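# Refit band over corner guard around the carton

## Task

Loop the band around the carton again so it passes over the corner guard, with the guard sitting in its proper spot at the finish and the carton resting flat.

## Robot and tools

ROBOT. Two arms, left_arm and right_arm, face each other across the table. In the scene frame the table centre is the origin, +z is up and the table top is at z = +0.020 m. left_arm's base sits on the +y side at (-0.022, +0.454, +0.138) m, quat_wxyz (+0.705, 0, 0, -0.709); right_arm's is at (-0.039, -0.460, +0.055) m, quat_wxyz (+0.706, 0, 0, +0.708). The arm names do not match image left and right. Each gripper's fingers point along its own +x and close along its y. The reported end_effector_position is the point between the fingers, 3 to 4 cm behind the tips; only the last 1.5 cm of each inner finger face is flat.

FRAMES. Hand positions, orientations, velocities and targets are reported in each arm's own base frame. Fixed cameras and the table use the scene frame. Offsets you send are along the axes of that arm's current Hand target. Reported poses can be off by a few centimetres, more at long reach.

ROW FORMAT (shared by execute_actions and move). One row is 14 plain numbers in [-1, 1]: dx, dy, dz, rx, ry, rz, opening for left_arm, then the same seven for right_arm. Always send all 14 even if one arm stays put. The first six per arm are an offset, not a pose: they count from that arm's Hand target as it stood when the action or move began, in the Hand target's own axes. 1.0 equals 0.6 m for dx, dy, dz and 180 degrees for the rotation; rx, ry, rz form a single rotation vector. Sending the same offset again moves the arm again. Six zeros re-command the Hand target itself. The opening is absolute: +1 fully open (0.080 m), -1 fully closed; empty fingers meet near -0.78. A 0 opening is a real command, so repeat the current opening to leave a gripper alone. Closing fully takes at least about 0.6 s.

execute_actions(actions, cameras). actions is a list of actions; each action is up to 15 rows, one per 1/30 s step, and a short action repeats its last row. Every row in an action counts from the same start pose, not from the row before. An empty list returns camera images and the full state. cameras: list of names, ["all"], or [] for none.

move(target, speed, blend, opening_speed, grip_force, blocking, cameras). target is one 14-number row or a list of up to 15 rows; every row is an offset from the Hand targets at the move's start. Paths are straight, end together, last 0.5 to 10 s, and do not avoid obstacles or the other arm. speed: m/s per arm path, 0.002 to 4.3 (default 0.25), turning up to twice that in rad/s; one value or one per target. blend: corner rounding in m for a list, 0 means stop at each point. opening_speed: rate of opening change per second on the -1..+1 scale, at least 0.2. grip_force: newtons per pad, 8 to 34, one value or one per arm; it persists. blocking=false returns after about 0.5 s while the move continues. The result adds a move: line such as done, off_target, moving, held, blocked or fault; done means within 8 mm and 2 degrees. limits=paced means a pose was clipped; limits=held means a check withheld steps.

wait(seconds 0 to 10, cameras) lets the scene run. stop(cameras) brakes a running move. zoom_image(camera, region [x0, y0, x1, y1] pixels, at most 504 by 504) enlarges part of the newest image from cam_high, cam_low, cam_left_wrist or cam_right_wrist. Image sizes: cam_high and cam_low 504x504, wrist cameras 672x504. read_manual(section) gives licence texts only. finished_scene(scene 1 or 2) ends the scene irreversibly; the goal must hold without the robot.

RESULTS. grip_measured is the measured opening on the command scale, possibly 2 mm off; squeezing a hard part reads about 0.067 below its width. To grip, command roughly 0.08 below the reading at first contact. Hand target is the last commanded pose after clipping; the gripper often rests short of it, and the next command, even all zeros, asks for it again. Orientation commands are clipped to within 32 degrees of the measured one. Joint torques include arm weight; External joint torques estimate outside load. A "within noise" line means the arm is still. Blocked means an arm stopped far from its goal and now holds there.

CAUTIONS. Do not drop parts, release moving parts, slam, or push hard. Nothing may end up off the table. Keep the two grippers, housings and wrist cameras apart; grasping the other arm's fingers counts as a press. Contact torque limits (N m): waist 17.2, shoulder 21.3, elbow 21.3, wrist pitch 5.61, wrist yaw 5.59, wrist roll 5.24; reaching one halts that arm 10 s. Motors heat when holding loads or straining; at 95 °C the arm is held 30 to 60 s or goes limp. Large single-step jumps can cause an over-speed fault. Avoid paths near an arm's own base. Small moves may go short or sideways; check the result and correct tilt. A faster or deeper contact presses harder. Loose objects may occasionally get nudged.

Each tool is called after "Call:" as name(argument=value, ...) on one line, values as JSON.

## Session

Call:
execute_actions(actions=[])

Scene clock: 0.00 s.
left_arm: end_effector_position=(+0.3558, -0.2189, +0.0585) grip_measured=+1.000 end_effector_quat_wxyz=(+0.910, -0.175, +0.376, +0.021) | right_arm: end_effector_position=(+0.2100, +0.3087, +0.2564) grip_measured=+1.000 end_effector_quat_wxyz=(+0.804, -0.094, +0.428, +0.401)
Joint positions: left_arm=[-0.691 1.774 0.902 0.025 -0.396 -0.842 0.08] | right_arm=[0.941 1.448 1.438 -0.863 -0.081 0.206 0.08]
Joint velocities: within noise
Joint torques (N m): no reading
External joint torques (N m): no reading
Motor temperatures (°C): left_arm=[24 27 27 26 28 27] | right_arm=[24 28 26 27 29 29]
Heat: left arm: hottest wrist yaw 28 °C (+0.0 °C/min); right arm: hottest wrist yaw 29 °C (+0.0 °C/min).
Hand target: left_arm +0.3571, -0.2199, +0.0621; +0.911, -0.178, +0.372, +0.020 | right_arm +0.2100, +0.3088, +0.2594; +0.806, -0.092, +0.424, +0.403
Tool commands: left_gripper/opening=+1.0 right_gripper/opening=+1.0

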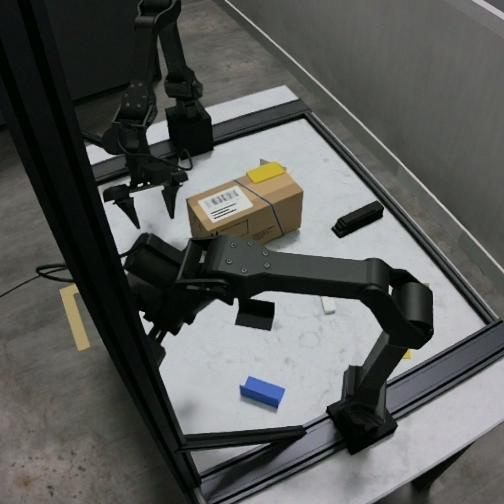

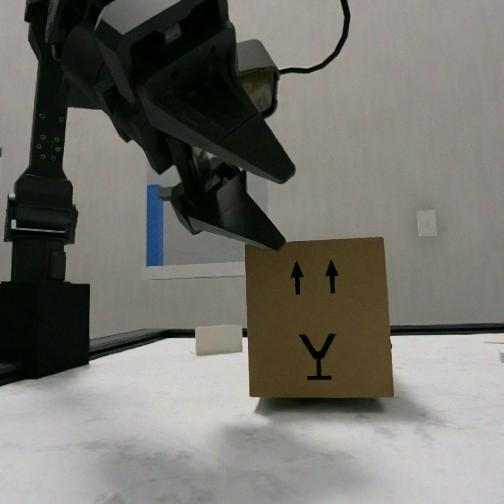

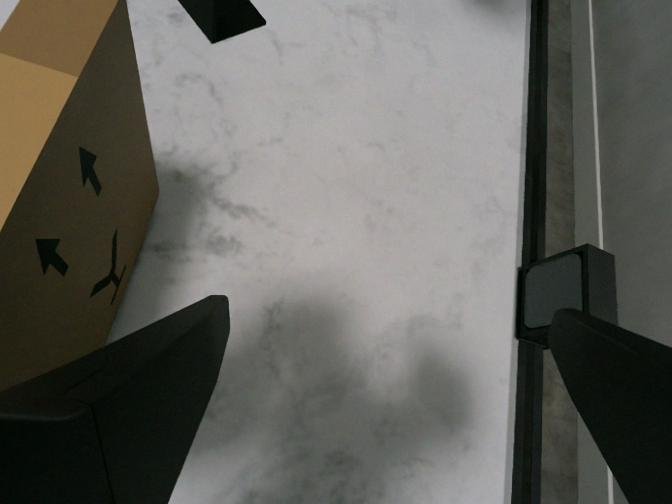

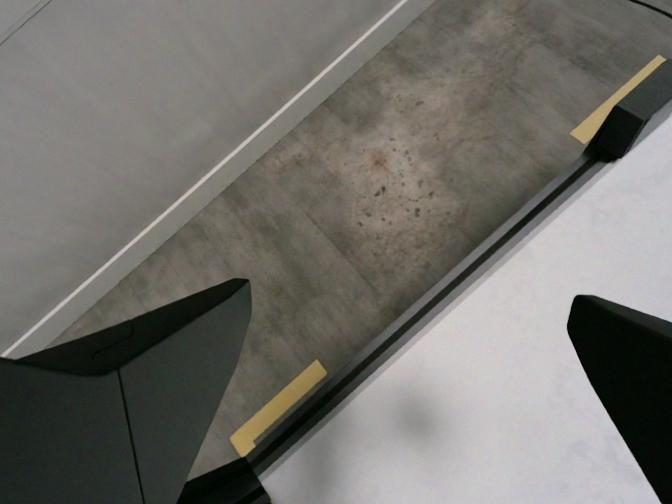

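Call:
move(target=[[-0.266,-0.071,0.12,0,0,0,1,0,0,0,0,0,0,1],[-0.447,0.352,0.18,0.099,0.168,0.06,-0.3,-0.324,-0.375,-0.17,0.128,-0.133,-0.242,-0.3]], blend=0.03, cameras=["all"])

Scene clock: 5.07 s.
left_arm: end_effector_position=(+0.1981, +0.0394, +0.2485) grip_measured=-0.297 end_effector_quat_wxyz=(+0.791, -0.001, +0.612, +0.000) | right_arm: end_effector_position=(+0.2511, -0.0001, +0.3003) grip_measured=-0.296 end_effector_quat_wxyz=(+0.965, +0.002, +0.261, -0.002)
Joint positions: left_arm=[0.241 1.191 1.407 -1.54 0.061 0.232 0.022] | right_arm=[0.002 0.811 1.046 -0.762 0.003 0.005 0.022]
Joint torques (N m): left_arm=[0.24 -2.17 6.9 0.92 0.1 0.11] | right_arm=[-0.33 -2.01 5.66 1.75 -0.09 -0.12]
External joint torques (N m): left_arm=[0.24 0.39 1.7 0.23 0.06 0.11] | right_arm=[-0.34 -0.92 -0.43 0.19 -0.08 -0.12]
Heat: left arm: hottest shoulder 28 °C (+11.8 °C/min); right arm: hottest wrist yaw 29 °C (+0.0 °C/min).
Hand target: left_arm +0.2002, +0.0402, +0.2517; +0.793, +0.000, +0.609, +0.000 | right_arm +0.2501, -0.0004, +0.2994; +0.966, +0.000, +0.259, -0.001
Off the commanded pose: left_arm 0.004 m, 0 deg | right_arm 0.001 m, 0 deg.
move: done

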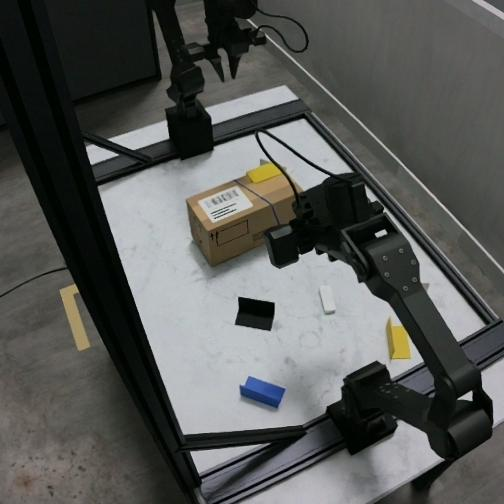

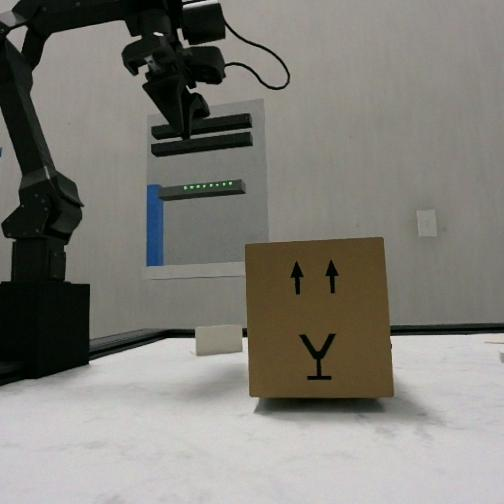

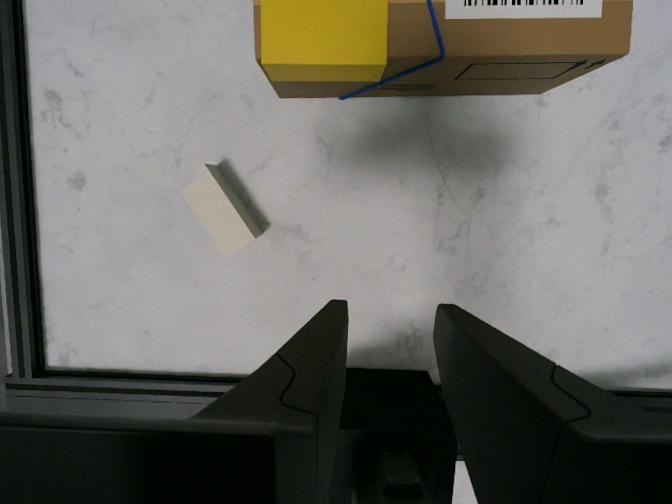

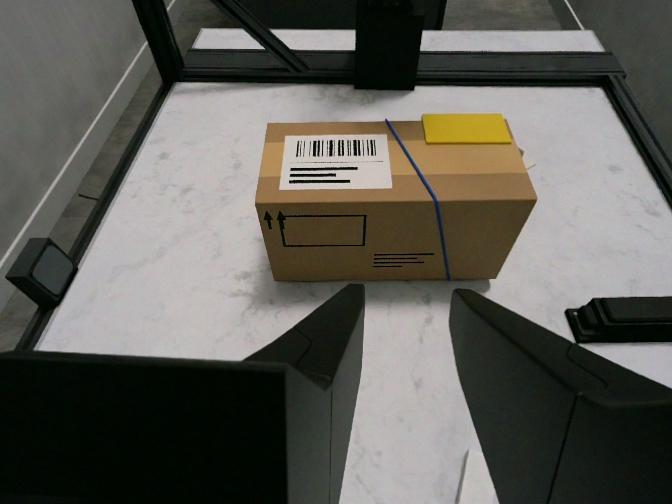

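Call:
move(target=[0.272,-0.083,0.143,0,0,0,-0.3,0,0,0,0,0,0,-0.3], cameras=["cam_low","cam_left_wrist"])

Scene clock: 7.10 s.
left_arm: end_effector_position=(+0.3248, -0.0094, +0.1192) grip_measured=-0.297 end_effector_quat_wxyz=(+0.795, +0.000, +0.606, -0.001) | right_arm: end_effector_position=(+0.2511, -0.0001, +0.3003) grip_measured=-0.297 end_effector_quat_wxyz=(+0.965, +0.002, +0.261, -0.002)
Joint positions: left_arm=[-0.032 1.562 1.171 -0.911 -0.007 -0.03 0.022] | right_arm=[0.002 0.811 1.046 -0.762 0.003 0.005 0.022]
Joint torques (N m): left_arm=[-0.19 -4.88 5.47 1.3 -0.11 -0.12] | right_arm=[-0.09 -2.09 5.62 1.7 -0.07 -0.13]
External joint torques (N m): left_arm=[-0.19 0.85 -0.36 0.54 -0.1 -0.12] | right_arm=[-0.09 -1 -0.49 0.12 -0.06 -0.13]
Heat: left arm: hottest shoulder 28 °C (+8.5 °C/min); right arm: hottest wrist pitch 29 °C (+16.9 °C/min).
Hand target: left_arm +0.3254, -0.0096, +0.1163; +0.793, +0.000, +0.609, +0.000 | right_arm +0.2501, -0.0004, +0.2994; +0.966, +0.000, +0.259, -0.001
Off the commanded pose: left_arm 0.003 m, 0 deg | right_arm 0.001 m, 0 deg.
move: done
Images, in order (width x height): cam_low 504x504, cam_left_wrist 672x504.

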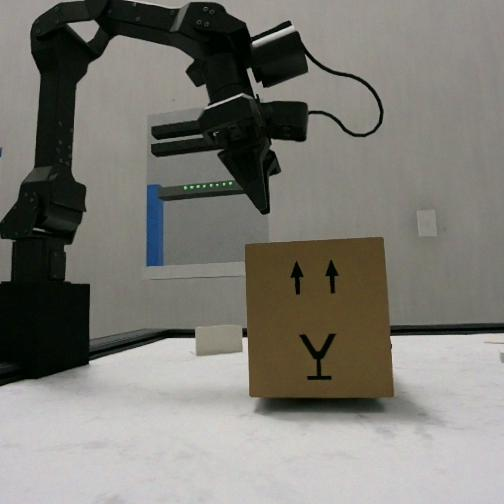

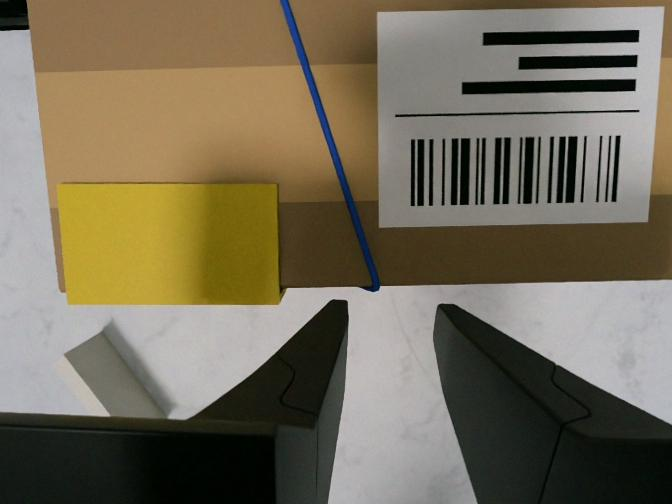

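Call:
move(target=[0.065,0,-0.008,0,0,0,-0.3,0,0,0,0,0,0,-0.3], speed=0.12, cameras=["cam_low","cam_left_wrist"])

Call:
zoom_image(camera="cam_low", region=[200, 170, 320, 290])

Scene clock: 8.53 s.
left_arm: end_effector_position=(+0.3323, -0.0097, +0.0819) grip_measured=-0.297 end_effector_quat_wxyz=(+0.797, +0.000, +0.604, -0.001) | right_arm: end_effector_position=(+0.2511, -0.0001, +0.3003) grip_measured=-0.297 end_effector_quat_wxyz=(+0.965, +0.002, +0.261, -0.002)
Joint positions: left_arm=[-0.032 1.619 1.076 -0.754 -0.007 -0.03 0.022] | right_arm=[0.002 0.811 1.046 -0.762 0.003 0.005 0.022]
Joint torques (N m): left_arm=[-0.03 -5.14 4.65 1.31 -0.11 -0.08] | right_arm=[-0.21 -2.07 5.72 1.72 -0.07 -0.15]
External joint torques (N m): left_arm=[-0.03 0.78 -0.91 0.57 -0.1 -0.08] | right_arm=[-0.23 -0.99 -0.3 0.18 -0.06 -0.15]
Heat: left arm: hottest shoulder 28 °C (+7.0 °C/min); right arm: hottest wrist pitch 29 °C (+14.1 °C/min).
Hand target: left_arm +0.3309, -0.0096, +0.0774; +0.793, +0.000, +0.609, +0.000 | right_arm +0.2501, -0.0004, +0.2994; +0.966, +0.000, +0.259, -0.001
Off the commanded pose: left_arm 0.005 m, 1 deg | right_arm 0.001 m, 0 deg.
move: done
Images, in order (width x height): cam_low 504x504, cam_left_wrist 672x504.

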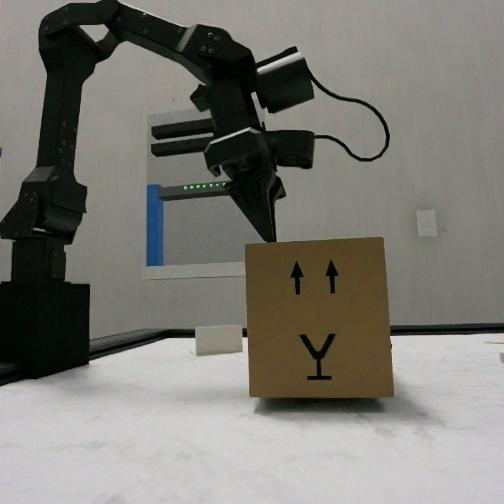

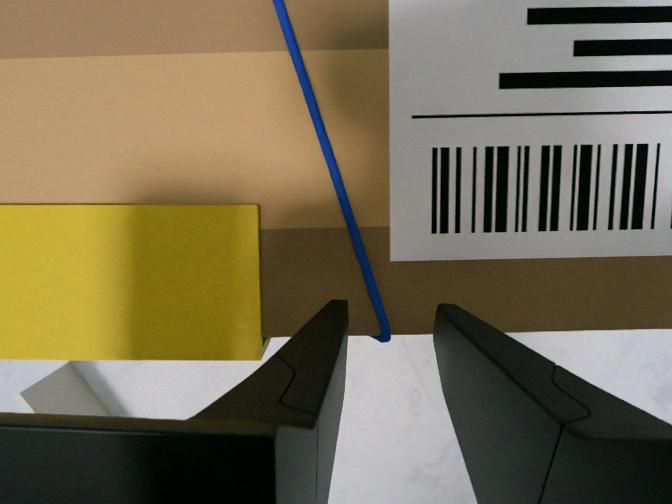

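Scaled by 4.200.

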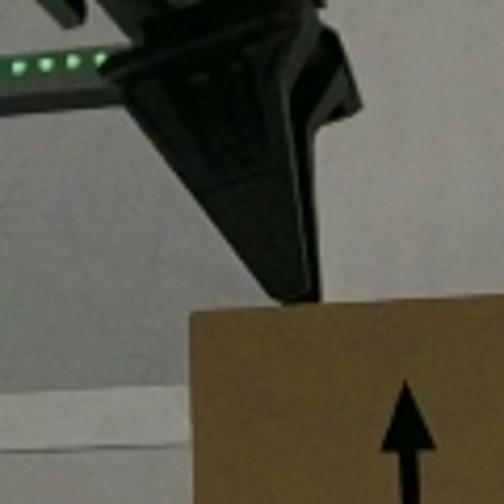

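Call:
move(target=[0.0225,0,-0.008,0,0,0,-0.3,0,0,0,0,0,0,-0.3], speed=0.06, cameras=["cam_low","cam_left_wrist"])

Call:
zoom_image(camera="cam_low", region=[200, 170, 320, 290])

Scene clock: 9.67 s.
left_arm: end_effector_position=(+0.3315, -0.0097, +0.0679) grip_measured=-0.297 end_effector_quat_wxyz=(+0.797, +0.000, +0.604, -0.001) | right_arm: end_effector_position=(+0.2511, -0.0001, +0.3003) grip_measured=-0.297 end_effector_quat_wxyz=(+0.965, +0.002, +0.261, -0.002)
Joint positions: left_arm=[-0.032 1.633 1.032 -0.695 -0.007 -0.03 0.022] | right_arm=[0.002 0.811 1.046 -0.762 0.003 0.005 0.022]
Joint torques (N m): left_arm=[-0.1 -5.14 4.47 1.3 -0.11 -0.09] | right_arm=[-0.11 -2.17 5.54 1.72 -0.08 -0.08]
External joint torques (N m): left_arm=[-0.07 0.8 -1.02 0.56 -0.1 -0.1] | right_arm=[-0.11 -0.98 -0.63 0.14 -0.07 -0.08]
Heat: left arm: hottest shoulder 28 °C (+6.2 °C/min); right arm: hottest wrist pitch 30 °C (+18.6 °C/min).
Hand target: left_arm +0.3297, -0.0096, +0.0631; +0.793, +0.000, +0.609, +0.000 | right_arm +0.2501, -0.0004, +0.2994; +0.966, +0.000, +0.259, -0.001
Off the commanded pose: left_arm 0.005 m, 1 deg | right_arm 0.001 m, 0 deg.
move: done
Images, in order (width x height): cam_low 504x504, cam_left_wrist 672x504.

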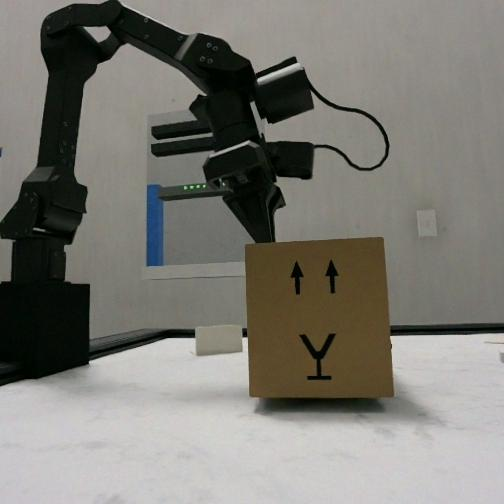

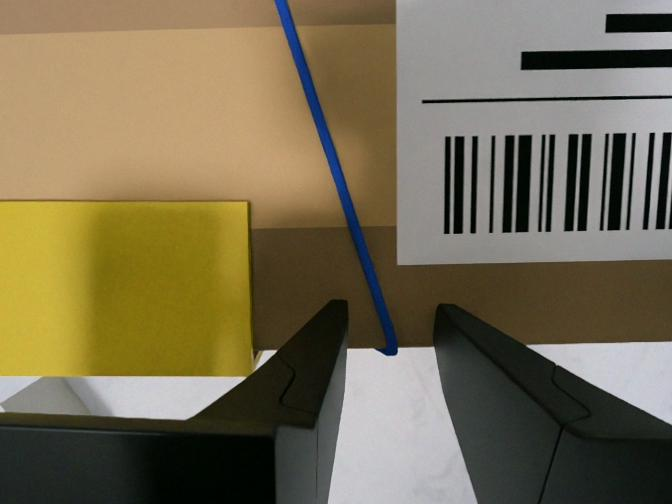

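Scaled by 4.200.

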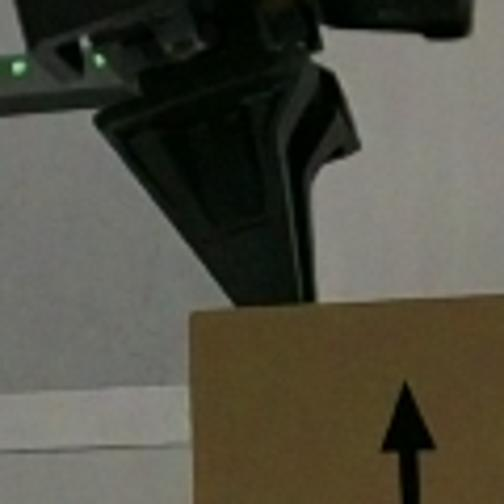

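Call:
move(target=[0.0085,0,-0.006,0,0,0,-0.3,0,0,0,0,0,0,-0.3], speed=0.04, cameras=["cam_left_wrist"])

Scene clock: 10.60 s.
left_arm: end_effector_position=(+0.3301, -0.0096, +0.0635) grip_measured=-0.297 end_effector_quat_wxyz=(+0.798, +0.000, +0.603, -0.001) | right_arm: end_effector_position=(+0.2511, -0.0001, +0.3003) grip_measured=-0.297 end_effector_quat_wxyz=(+0.965, +0.002, +0.261, -0.002)
Joint positions: left_arm=[-0.032 1.633 1.013 -0.674 -0.007 -0.03 0.022] | right_arm=[0.002 0.811 1.046 -0.762 0.003 0.005 0.022]
Joint torques (N m): left_arm=[-0.12 -5.04 3.91 1.57 -0.11 -0.1] | right_arm=[-0.29 -2.08 5.62 1.74 -0.09 -0.16]
External joint torques (N m): left_arm=[-0.12 0.91 -1.61 0.8 -0.1 -0.1] | right_arm=[-0.3 -0.98 -0.48 0.17 -0.09 -0.16]
Heat: left arm: hottest shoulder 28 °C (+5.7 °C/min); right arm: hottest wrist pitch 30 °C (+17.0 °C/min).
Hand target: left_arm +0.3276, -0.0096, +0.0572; +0.793, +0.000, +0.609, +0.000 | right_arm +0.2501, -0.0004, +0.2994; +0.966, +0.000, +0.259, -0.001
Off the commanded pose: left_arm 0.007 m, 1 deg | right_arm 0.001 m, 0 deg.
move: done
Images, in order (width x height): cam_left_wrist 672x504.

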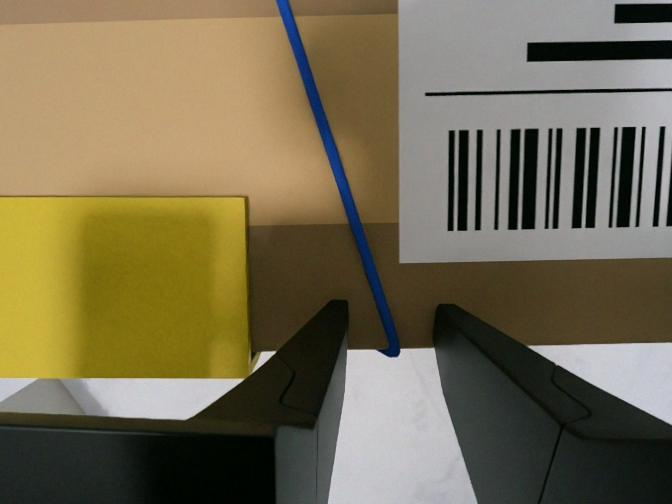

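Call:
move(target=[[0.007,0,0,0,0,0,-0.3,0,0,0,0,0,0,-0.3],[0.007,0,0,0,0,0,-1,0,0,0,0,0,0,-0.3]], speed=0.04, cameras=["cam_left_wrist"])

Call:
zoom_image(camera="cam_left_wrist", region=[300, 220, 480, 360])

Scene clock: 12.07 s.
left_arm: end_effector_position=(+0.3335, -0.0094, +0.0635) grip_measured=-0.770 end_effector_quat_wxyz=(+0.803, +0.000, +0.596, +0.000) | right_arm: end_effector_position=(+0.2511, -0.0001, +0.3003) grip_measured=-0.297 end_effector_quat_wxyz=(+0.965, +0.002, +0.261, -0.002)
Joint positions: left_arm=[-0.032 1.633 1.008 -0.651 -0.009 -0.03 0] | right_arm=[0.002 0.811 1.046 -0.762 0.003 0.005 0.022]
Joint torques (N m): left_arm=[-0.08 -4.03 3.77 1.12 -0.02 -0.1] | right_arm=[-0.08 -2.13 5.65 1.71 -0.07 -0.12]
External joint torques (N m): left_arm=[-0.12 1.9 -1.69 0.36 0 -0.1] | right_arm=[-0.08 -1.05 -0.41 0.16 -0.07 -0.12]
Heat: left arm: hottest shoulder 28 °C (+5.0 °C/min); right arm: hottest wrist pitch 31 °C (+19.9 °C/min).
Hand target: left_arm +0.3287, -0.0096, +0.0532; +0.793, +0.000, +0.609, +0.000 | right_arm +0.2501, -0.0004, +0.2994; +0.966, +0.000, +0.259, -0.001
Off the commanded pose: left_arm 0.011 m, 2 deg | right_arm 0.001 m, 0 deg.
move: off_target (left_arm); target 2's new opening was sent with left_arm's hand 0.009 m and 1 deg from that target
Images, in order (width x height): cam_left_wrist 672x504.

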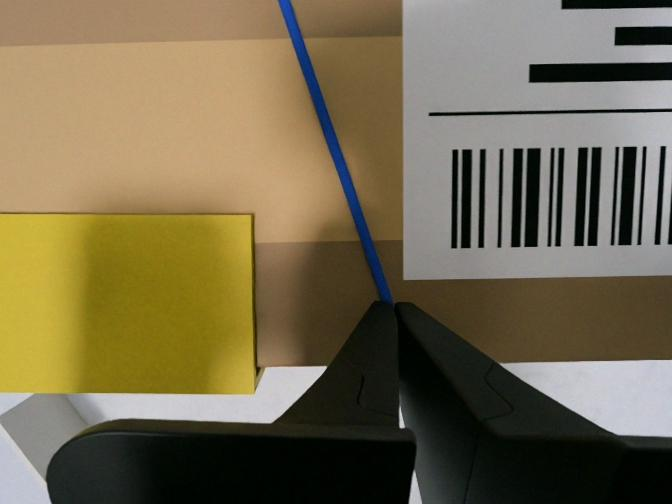

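Scaled by 2.800.

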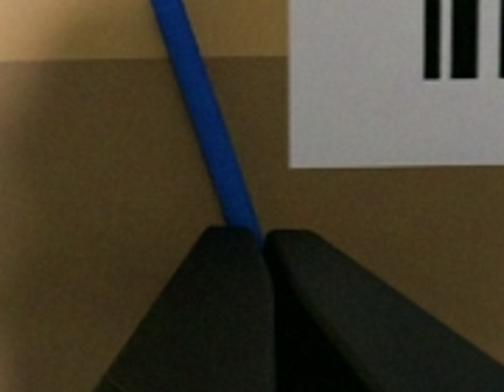

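Call:
move(target=[[-0.04,0,0.005,0,0,0,-1,0,0,0,0,0,0,-0.3],[-0.074,0,-0.045,0,0,0,-1,0,0,0,0,0,0,-0.3]], speed=0.06, blend=0.01, cameras=["cam_low","cam_left_wrist","cam_right_wrist"])

Scene clock: 13.87 s.
left_arm: end_effector_position=(+0.2979, -0.0058, +0.0867) grip_measured=-0.772 end_effector_quat_wxyz=(+0.795, +0.001, +0.607, +0.006) | right_arm: end_effector_position=(+0.2511, -0.0001, +0.3003) grip_measured=-0.297 end_effector_quat_wxyz=(+0.965, +0.002, +0.261, -0.002)
Joint positions: left_arm=[-0.029 1.488 0.969 -0.786 -0.019 -0.034 0] | right_arm=[0.002 0.811 1.046 -0.762 0.003 0.005 0.022]
Joint torques (N m): left_arm=[-0.86 -7.7 4.08 -0.18 0.31 -0.11] | right_arm=[-0.24 -2.18 5.61 1.75 -0.06 -0.15]
External joint torques (N m): left_arm=[-0.87 -2.63 -1.58 -0.91 0.33 -0.11] | right_arm=[-0.24 -1.09 -0.48 0.18 -0.06 -0.15]
Heat: left arm: hottest shoulder 29 °C (+8.7 °C/min); right arm: hottest wrist pitch 31 °C (+17.3 °C/min).
Hand target: left_arm +0.2910, -0.0096, +0.0890; +0.793, +0.000, +0.609, +0.000 | right_arm +0.2501, -0.0004, +0.2994; +0.966, +0.000, +0.259, -0.001
Off the commanded pose: left_arm 0.008 m, 1 deg | right_arm 0.001 m, 0 deg.
move: done
Images, in order (width x height): cam_low 504x504, cam_left_wrist 672x504, cam_right_wrist 672x504.

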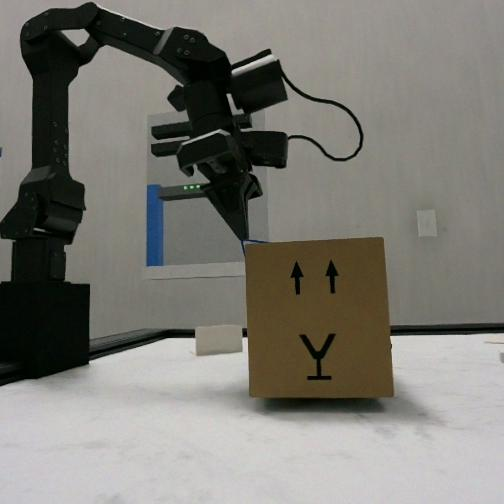

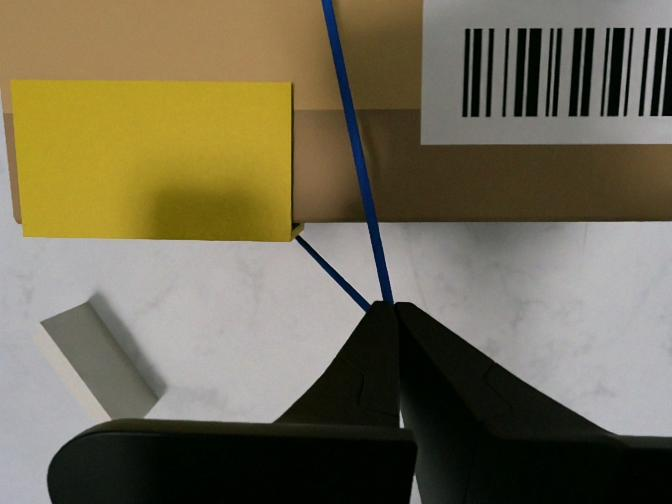

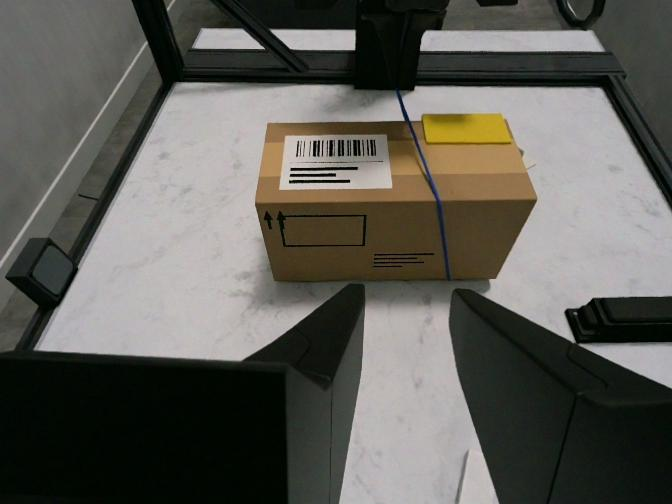

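Call:
move(target=[0,0.13,0,0,0,0,-1,0,0,0,0,0,0,-0.3], speed=0.07, cameras=["cam_low","cam_left_wrist","cam_right_wrist"])

Scene clock: 15.70 s.
left_arm: end_effector_position=(+0.2922, +0.0655, +0.0878) grip_measured=-0.772 end_effector_quat_wxyz=(+0.796, +0.000, +0.605, -0.003) | right_arm: end_effector_position=(+0.2511, -0.0001, +0.3003) grip_measured=-0.297 end_effector_quat_wxyz=(+0.965, +0.002, +0.261, -0.002)
Joint positions: left_arm=[0.257 1.496 0.98 -0.793 0.074 0.252 0] | right_arm=[0.002 0.811 1.046 -0.762 0.003 0.005 0.022]
Joint torques (N m): left_arm=[0.64 -4.88 6.59 -0.1 -0.17 0.1] | right_arm=[-0.32 -2.08 5.71 1.72 -0.07 -0.08]
External joint torques (N m): left_arm=[0.64 0.23 1.01 -0.81 -0.23 0.1] | right_arm=[-0.32 -1.03 -0.36 0.15 -0.06 -0.08]
Motor temperatures (°C): left_arm=[24 29 28 27 28 27] | right_arm=[24 28 28 32 29 29]
Heat: left arm: hottest shoulder 29 °C (+7.6 °C/min); right arm: hottest wrist pitch 32 °C (+19.1 °C/min).
Hand target: left_arm +0.2911, +0.0684, +0.0890; +0.793, +0.000, +0.609, +0.000 | right_arm +0.2501, -0.0004, +0.2994; +0.966, +0.000, +0.259, -0.001
Off the commanded pose: left_arm 0.003 m, 1 deg | right_arm 0.001 m, 0 deg.
move: done
Images, in order (width x height): cam_low 504x504, cam_left_wrist 672x504, cam_right_wrist 672x504.

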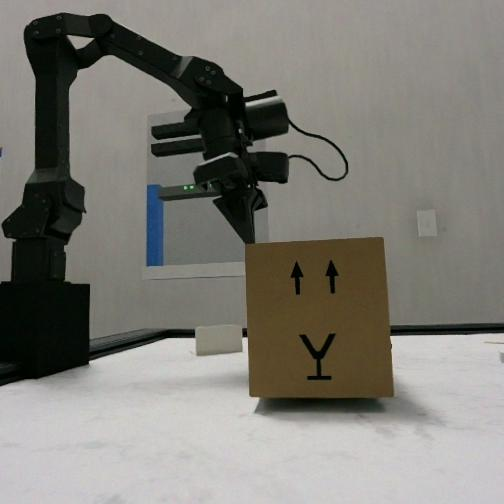

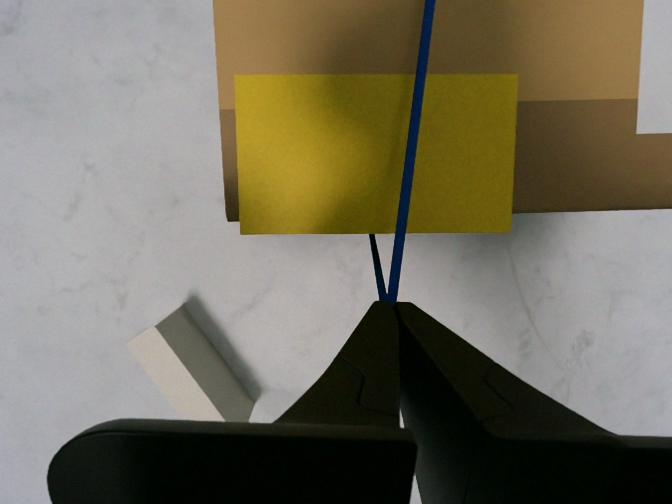

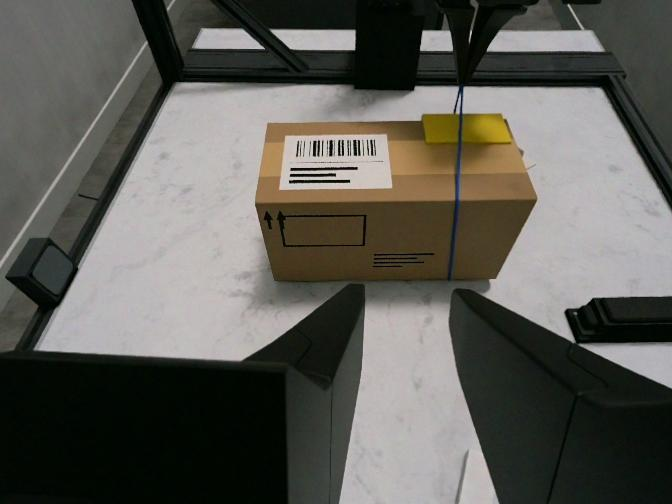

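Call:
move(target=[[-0.02,0.08,-0.03,0,0,0,-1,0,0,0,0,0,0,-0.3],[0,0.012,0,0,0,0,-1,0,0,0,0,0,0,-0.3]], speed=0.08, cameras=["cam_low","cam_left_wrist","cam_right_wrist"])

Scene clock: 18.30 s.
left_arm: end_effector_position=(+0.2906, +0.0755, +0.0915) grip_measured=-0.775 end_effector_quat_wxyz=(+0.795, +0.001, +0.606, +0.000) | right_arm: end_effector_position=(+0.2511, -0.0001, +0.3003) grip_measured=-0.297 end_effector_quat_wxyz=(+0.965, +0.002, +0.261, -0.002)
Joint positions: left_arm=[0.293 1.498 0.999 -0.814 0.076 0.284 0] | right_arm=[0.002 0.811 1.046 -0.762 0.003 0.005 0.022]
Joint torques (N m): left_arm=[-0.13 -4.34 5.36 1.3 -0.03 -0.1] | right_arm=[-0.27 -2.07 5.85 1.69 -0.07 -0.15]
External joint torques (N m): left_arm=[-0.13 0.74 -0.2 0.6 -0.08 -0.1] | right_arm=[-0.26 -1.02 -0.22 0.13 -0.07 -0.15]
Heat: left arm: hottest shoulder 29 °C (+6.6 °C/min); right arm: hottest wrist pitch 32 °C (+16.4 °C/min).
Hand target: left_arm +0.2910, +0.0755, +0.0890; +0.793, +0.000, +0.609, +0.000 | right_arm +0.2501, -0.0004, +0.2994; +0.966, +0.000, +0.259, -0.001
Off the commanded pose: left_arm 0.002 m, 0 deg | right_arm 0.001 m, 0 deg.
move: done
Images, in order (width x height): cam_low 504x504, cam_left_wrist 672x504, cam_right_wrist 672x504.

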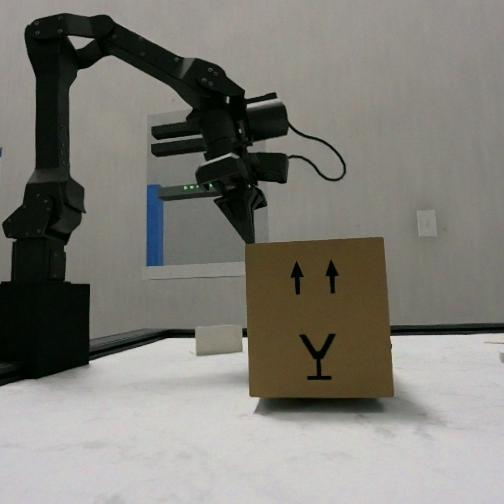

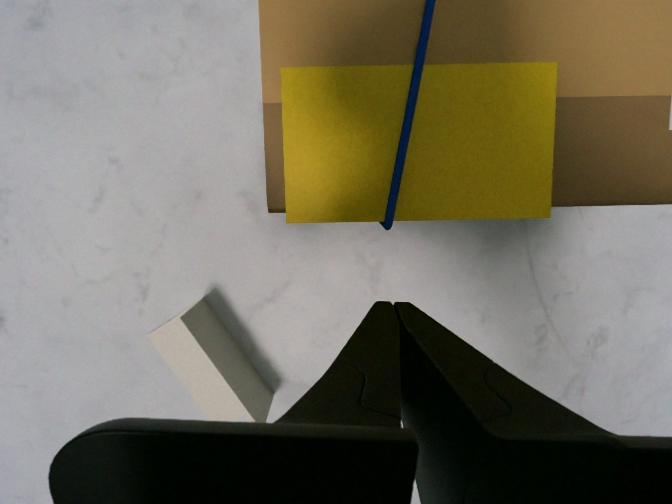

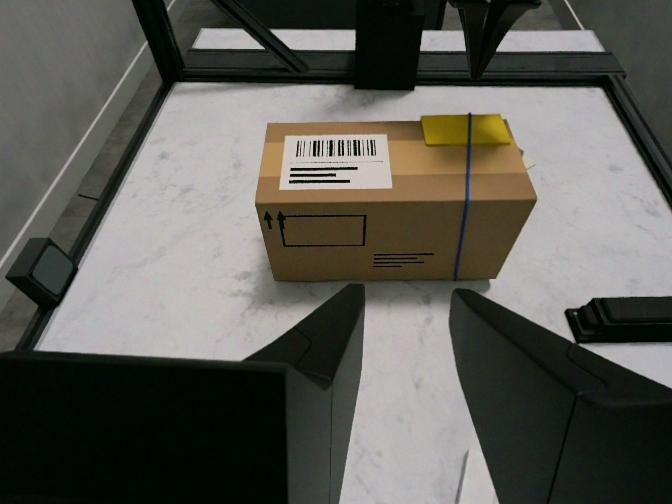

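Call:
move(target=[[0.004,0,0.048,0,0,0,-0.4,0,0,0,0,0,0,-0.3],[0.05,0,0.044,0,0,0,-0.4,0,0,0,0,0,0,-0.3]], speed=0.08, cameras=["cam_left_wrist"])

Scene clock: 20.63 s.
left_arm: end_effector_position=(+0.3255, +0.0765, +0.0713) grip_measured=-0.403 end_effector_quat_wxyz=(+0.797, +0.001, +0.604, +0.000) | right_arm: end_effector_position=(+0.2511, -0.0001, +0.3003) grip_measured=-0.297 end_effector_quat_wxyz=(+0.965, +0.002, +0.261, -0.002)
Joint positions: left_arm=[0.262 1.646 1.061 -0.721 0.069 0.253 0.017] | right_arm=[0.002 0.811 1.046 -0.762 0.003 0.005 0.022]
Joint torques (N m): left_arm=[-0.26 -5.32 4.56 1.29 -0.05 -0.1] | right_arm=[-0.41 -2.07 5.68 1.73 -0.05 -0.15]
External joint torques (N m): left_arm=[-0.21 0.72 -0.9 0.58 -0.11 -0.11] | right_arm=[-0.42 -0.99 -0.39 0.17 -0.04 -0.15]
Heat: left arm: hottest shoulder 29 °C (+5.8 °C/min); right arm: hottest wrist pitch 33 °C (+17.4 °C/min).
Hand target: left_arm +0.3243, +0.0756, +0.0669; +0.793, +0.000, +0.609, +0.000 | right_arm +0.2501, -0.0004, +0.2994; +0.966, +0.000, +0.259, -0.001
Off the commanded pose: left_arm 0.005 m, 1 deg | right_arm 0.001 m, 0 deg.
move: done
Images, in order (width x height): cam_left_wrist 672x504.

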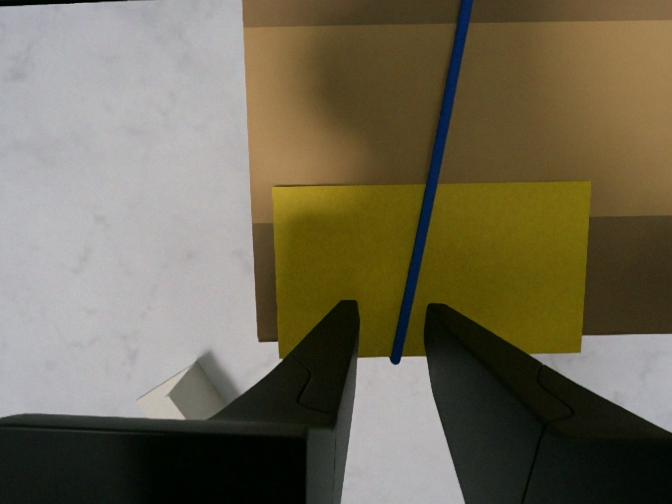

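Call:
move(target=[[0.018,-0.003,-0.003,0,0,0,-0.4,0,0,0,0,0,0,-0.3],[0.018,-0.003,-0.003,0,0,0,-1,0,0,0,0,0,0,-0.3]], speed=0.05, cameras=["cam_left_wrist"])

Call:
zoom_image(camera="cam_left_wrist", region=[300, 220, 480, 360])

Scene clock: 22.37 s.
left_arm: end_effector_position=(+0.3296, +0.0740, +0.0665) grip_measured=-0.770 end_effector_quat_wxyz=(+0.802, +0.003, +0.597, +0.000) | right_arm: end_effector_position=(+0.2511, -0.0001, +0.3003) grip_measured=-0.297 end_effector_quat_wxyz=(+0.965, +0.002, +0.261, -0.002)
Joint positions: left_arm=[0.252 1.652 1.042 -0.678 0.069 0.246 0] | right_arm=[0.002 0.811 1.046 -0.762 0.003 0.005 0.022]
Joint torques (N m): left_arm=[0.01 -4.13 3.7 1.39 -0.12 -0.1] | right_arm=[-0.33 -2 5.6 1.7 -0.08 -0.12]
External joint torques (N m): left_arm=[-0.03 1.94 -1.79 0.63 -0.16 -0.1] | right_arm=[-0.33 -0.98 -0.47 0.13 -0.07 -0.12]
Heat: left arm: hottest shoulder 29 °C (+5.4 °C/min); right arm: hottest wrist pitch 33 °C (+16.1 °C/min).
Hand target: left_arm +0.3254, +0.0737, +0.0560; +0.793, +0.000, +0.609, +0.000 | right_arm +0.2501, -0.0004, +0.2994; +0.966, +0.000, +0.259, -0.001
Off the commanded pose: left_arm 0.011 m, 2 deg | right_arm 0.001 m, 0 deg.
move: off_target (left_arm); target 2's new opening was sent with left_arm's hand 0.011 m and 1 deg from that target
Images, in order (width x height): cam_left_wrist 672x504.

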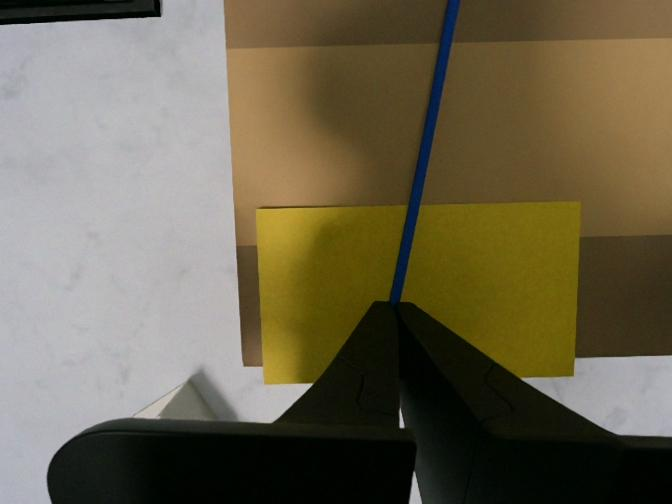

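Scaled by 2.800.

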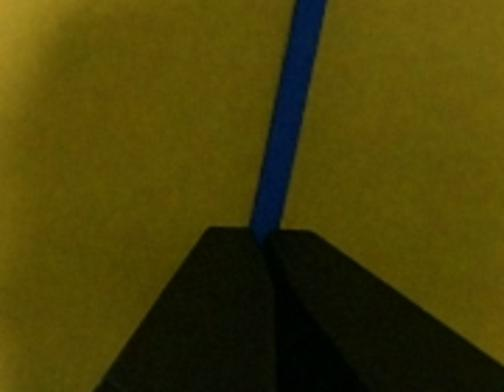

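Call:
move(target=[[-0.042,0,-0.016,0,0,0,-1,0,0,0,0,0,0,-0.3],[-0.042,-0.016,-0.016,0,0,0,-1,0,0,0,0,0,0,-0.3]], speed=0.05, cameras=["cam_left_wrist"])

Scene clock: 24.27 s.
left_arm: end_effector_position=(+0.3168, +0.0639, +0.0763) grip_measured=-0.772 end_effector_quat_wxyz=(+0.796, +0.000, +0.605, -0.004) | right_arm: end_effector_position=(+0.2511, -0.0001, +0.3003) grip_measured=-0.297 end_effector_quat_wxyz=(+0.965, +0.002, +0.261, -0.002)
Joint positions: left_arm=[0.23 1.599 1.034 -0.743 0.067 0.227 0] | right_arm=[0.002 0.811 1.046 -0.762 0.003 0.005 0.022]
Joint torques (N m): left_arm=[0.35 -8.2 3.67 -0.03 -0.24 -0.1] | right_arm=[-0.1 -2.03 5.79 1.76 -0.09 -0.14]
External joint torques (N m): left_arm=[0.36 -2.47 -1.82 -0.73 -0.28 -0.1] | right_arm=[-0.1 -0.9 -0.3 0.2 -0.09 -0.14]
Heat: left arm: hottest shoulder 30 °C (+7.4 °C/min); right arm: hottest wrist pitch 33 °C (+14.8 °C/min).
Hand target: left_arm +0.3095, +0.0642, +0.0779; +0.793, +0.000, +0.609, +0.000 | right_arm +0.2501, -0.0004, +0.2994; +0.966, +0.000, +0.259, -0.001
Off the commanded pose: left_arm 0.007 m, 1 deg | right_arm 0.001 m, 0 deg.
move: done
Images, in order (width x height): cam_left_wrist 672x504.

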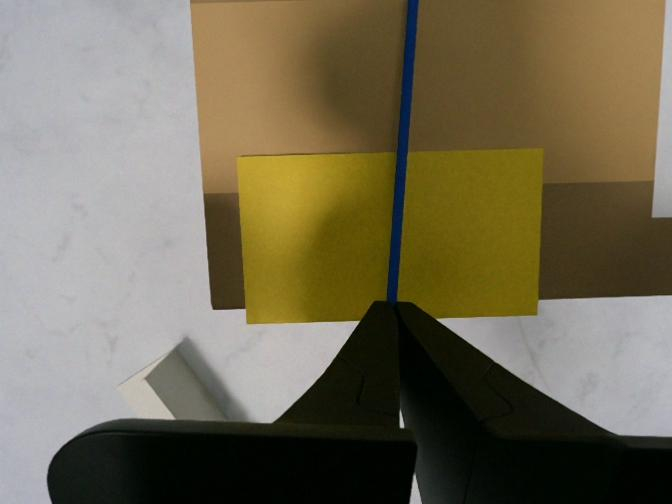

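Call:
move(target=[0,0.03,0,0,0,0,-1,0,0,0,0,0,0,-0.3], speed=0.05, cameras=["cam_left_wrist"])

Scene clock: 25.33 s.
left_arm: end_effector_position=(+0.3131, +0.0784, +0.0764) grip_measured=-0.772 end_effector_quat_wxyz=(+0.797, +0.000, +0.604, -0.006) | right_arm: end_effector_position=(+0.2511, -0.0001, +0.3003) grip_measured=-0.297 end_effector_quat_wxyz=(+0.965, +0.002, +0.261, -0.002)
Joint positions: left_arm=[0.285 1.599 1.034 -0.745 0.084 0.282 0] | right_arm=[0.002 0.811 1.046 -0.762 0.003 0.005 0.022]
Joint torques (N m): left_arm=[1.09 -6.37 5.77 -0.24 -0.29 0.11] | right_arm=[-0.37 -2.15 5.62 1.73 -0.1 -0.15]
External joint torques (N m): left_arm=[1.13 -0.62 0.21 -0.97 -0.35 0.11] | right_arm=[-0.37 -1.06 -0.48 0.16 -0.1 -0.15]
Heat: left arm: hottest shoulder 30 °C (+7.1 °C/min); right arm: hottest wrist pitch 34 °C (+16.6 °C/min).
Hand target: left_arm +0.3096, +0.0822, +0.0779; +0.793, +0.000, +0.609, +0.000 | right_arm +0.2501, -0.0004, +0.2994; +0.966, +0.000, +0.259, -0.001
Off the commanded pose: left_arm 0.005 m, 1 deg | right_arm 0.001 m, 0 deg.
move: done
Images, in order (width x height): cam_left_wrist 672x504.

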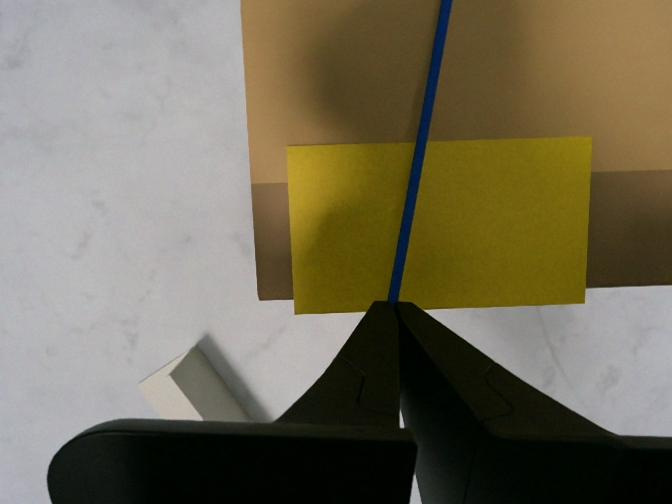

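Call:
move(target=[[0.035,0,0.0155,0,0,0,-1,0,0,0,0,0,0,-0.3],[0.035,0,0.0155,0,0,0,-0.6,0,0,0,0,0,0,-0.3],[-0.04,0,0.0155,0,0,0,-0.6,0,0,0,0,0,0,-0.3]], speed=0.06, cameras=["cam_left_wrist","cam_right_wrist"])

Call:
zoom_image(camera="cam_right_wrist", region=[240, 90, 560, 300])

Scene clock: 28.67 s.
left_arm: end_effector_position=(+0.3086, +0.0801, +0.0940) grip_measured=-0.603 end_effector_quat_wxyz=(+0.785, -0.004, +0.620, -0.003) | right_arm: end_effector_position=(+0.2511, -0.0001, +0.3003) grip_measured=-0.297 end_effector_quat_wxyz=(+0.965, +0.002, +0.261, -0.002)
Joint positions: left_arm=[0.29 1.594 1.11 -0.866 0.075 0.279 0.008] | right_arm=[0.002 0.811 1.046 -0.762 0.003 0.005 0.022]
Joint torques (N m): left_arm=[0.24 -7.49 7.19 0.87 0.01 0.11] | right_arm=[-0.37 -2.15 5.67 1.72 -0.07 -0.11]
External joint torques (N m): left_arm=[0.29 -1.7 1.6 0.22 -0.05 0.11] | right_arm=[-0.37 -1.06 -0.42 0.15 -0.07 -0.11]
Heat: left arm: hottest shoulder 30 °C (+6.3 °C/min); right arm: hottest wrist pitch 34 °C (+14.7 °C/min).
Hand target: left_arm +0.3123, +0.0822, +0.1035; +0.793, +0.000, +0.609, +0.000 | right_arm +0.2501, -0.0004, +0.2994; +0.966, +0.000, +0.259, -0.001
Off the commanded pose: left_arm 0.010 m, 2 deg | right_arm 0.001 m, 0 deg.
move: off_target (left_arm)
Images, in order (width x height): cam_left_wrist 672x504, cam_right_wrist 672x504.

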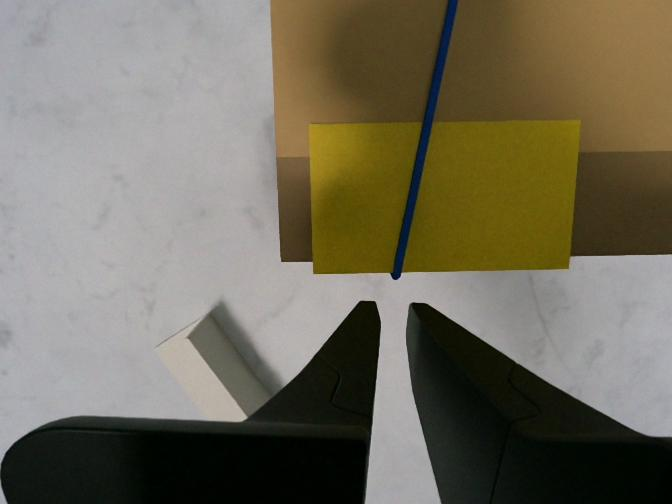

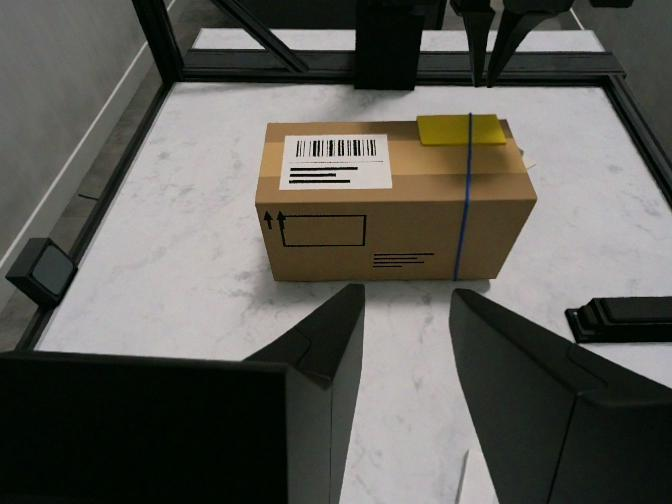

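Scaled by 1.575.

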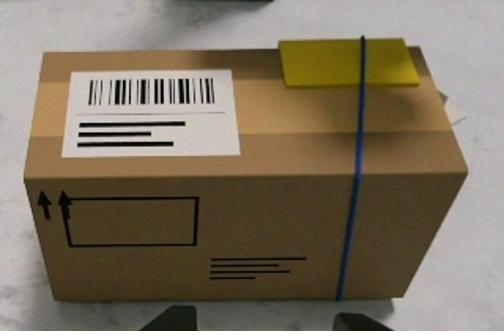

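Call:
move(target=[[0,-0.113,0,0,0,0,-1,0,0,0,0,0,0,-0.3],[0.06,-0.113,0.022,0,0,0,-1,0,0,0,0,0,0,-0.3]], speed=[0.12,0.06], cameras=["cam_low","cam_left_wrist","cam_right_wrist"])

Call:
zoom_image(camera="cam_right_wrist", region=[340, 60, 540, 190])

Scene clock: 31.33 s.
left_arm: end_effector_position=(+0.3356, +0.0149, +0.0767) grip_measured=-0.775 end_effector_quat_wxyz=(+0.797, +0.000, +0.604, -0.001) | right_arm: end_effector_position=(+0.2511, -0.0001, +0.3003) grip_measured=-0.297 end_effector_quat_wxyz=(+0.965, +0.002, +0.261, -0.002)
Joint positions: left_arm=[0.051 1.639 1.075 -0.734 0.015 0.049 0] | right_arm=[0.002 0.811 1.046 -0.762 0.003 0.005 0.022]
Joint torques (N m): left_arm=[-0.25 -5.2 4.7 1.33 -0.1 -0.11] | right_arm=[-0.29 -1.95 5.72 1.7 -0.07 -0.13]
External joint torques (N m): left_arm=[-0.24 0.89 -0.88 0.59 -0.11 -0.11] | right_arm=[-0.29 -0.82 -0.41 0.12 -0.07 -0.13]
Heat: left arm: hottest shoulder 31 °C (+7.7 °C/min); right arm: hottest wrist pitch 35 °C (+15.3 °C/min).
Hand target: left_arm +0.3344, +0.0143, +0.0721; +0.793, +0.000, +0.609, +0.000 | right_arm +0.2501, -0.0004, +0.2994; +0.966, +0.000, +0.259, -0.001
Off the commanded pose: left_arm 0.005 m, 1 deg | right_arm 0.001 m, 0 deg.
move: done
Images, in order (width x height): cam_low 504x504, cam_left_wrist 672x504, cam_right_wrist 672x504.

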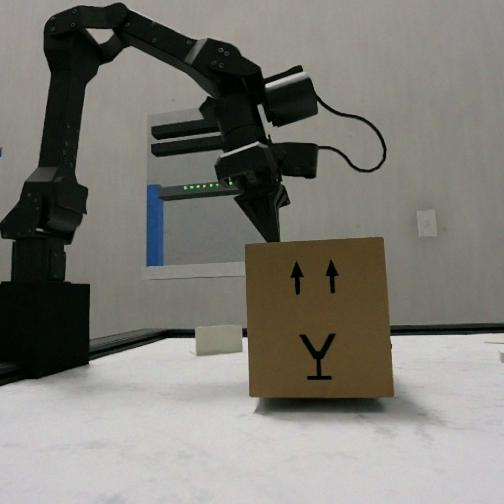

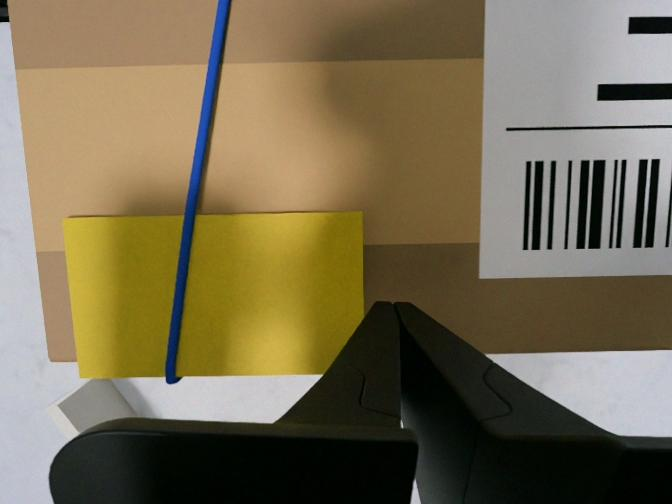

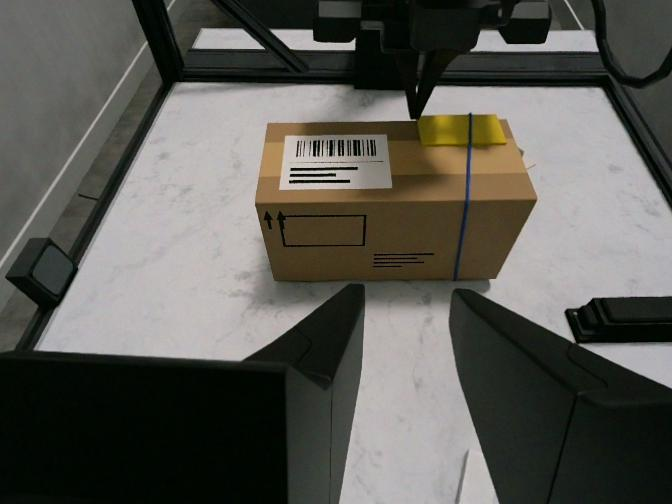

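Scaled by 2.520.

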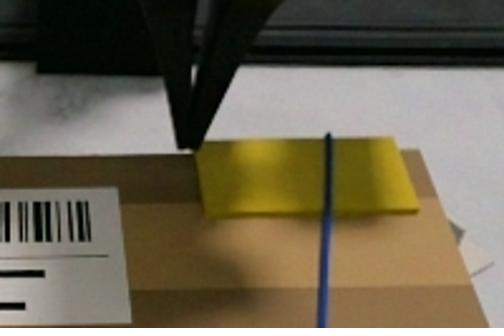

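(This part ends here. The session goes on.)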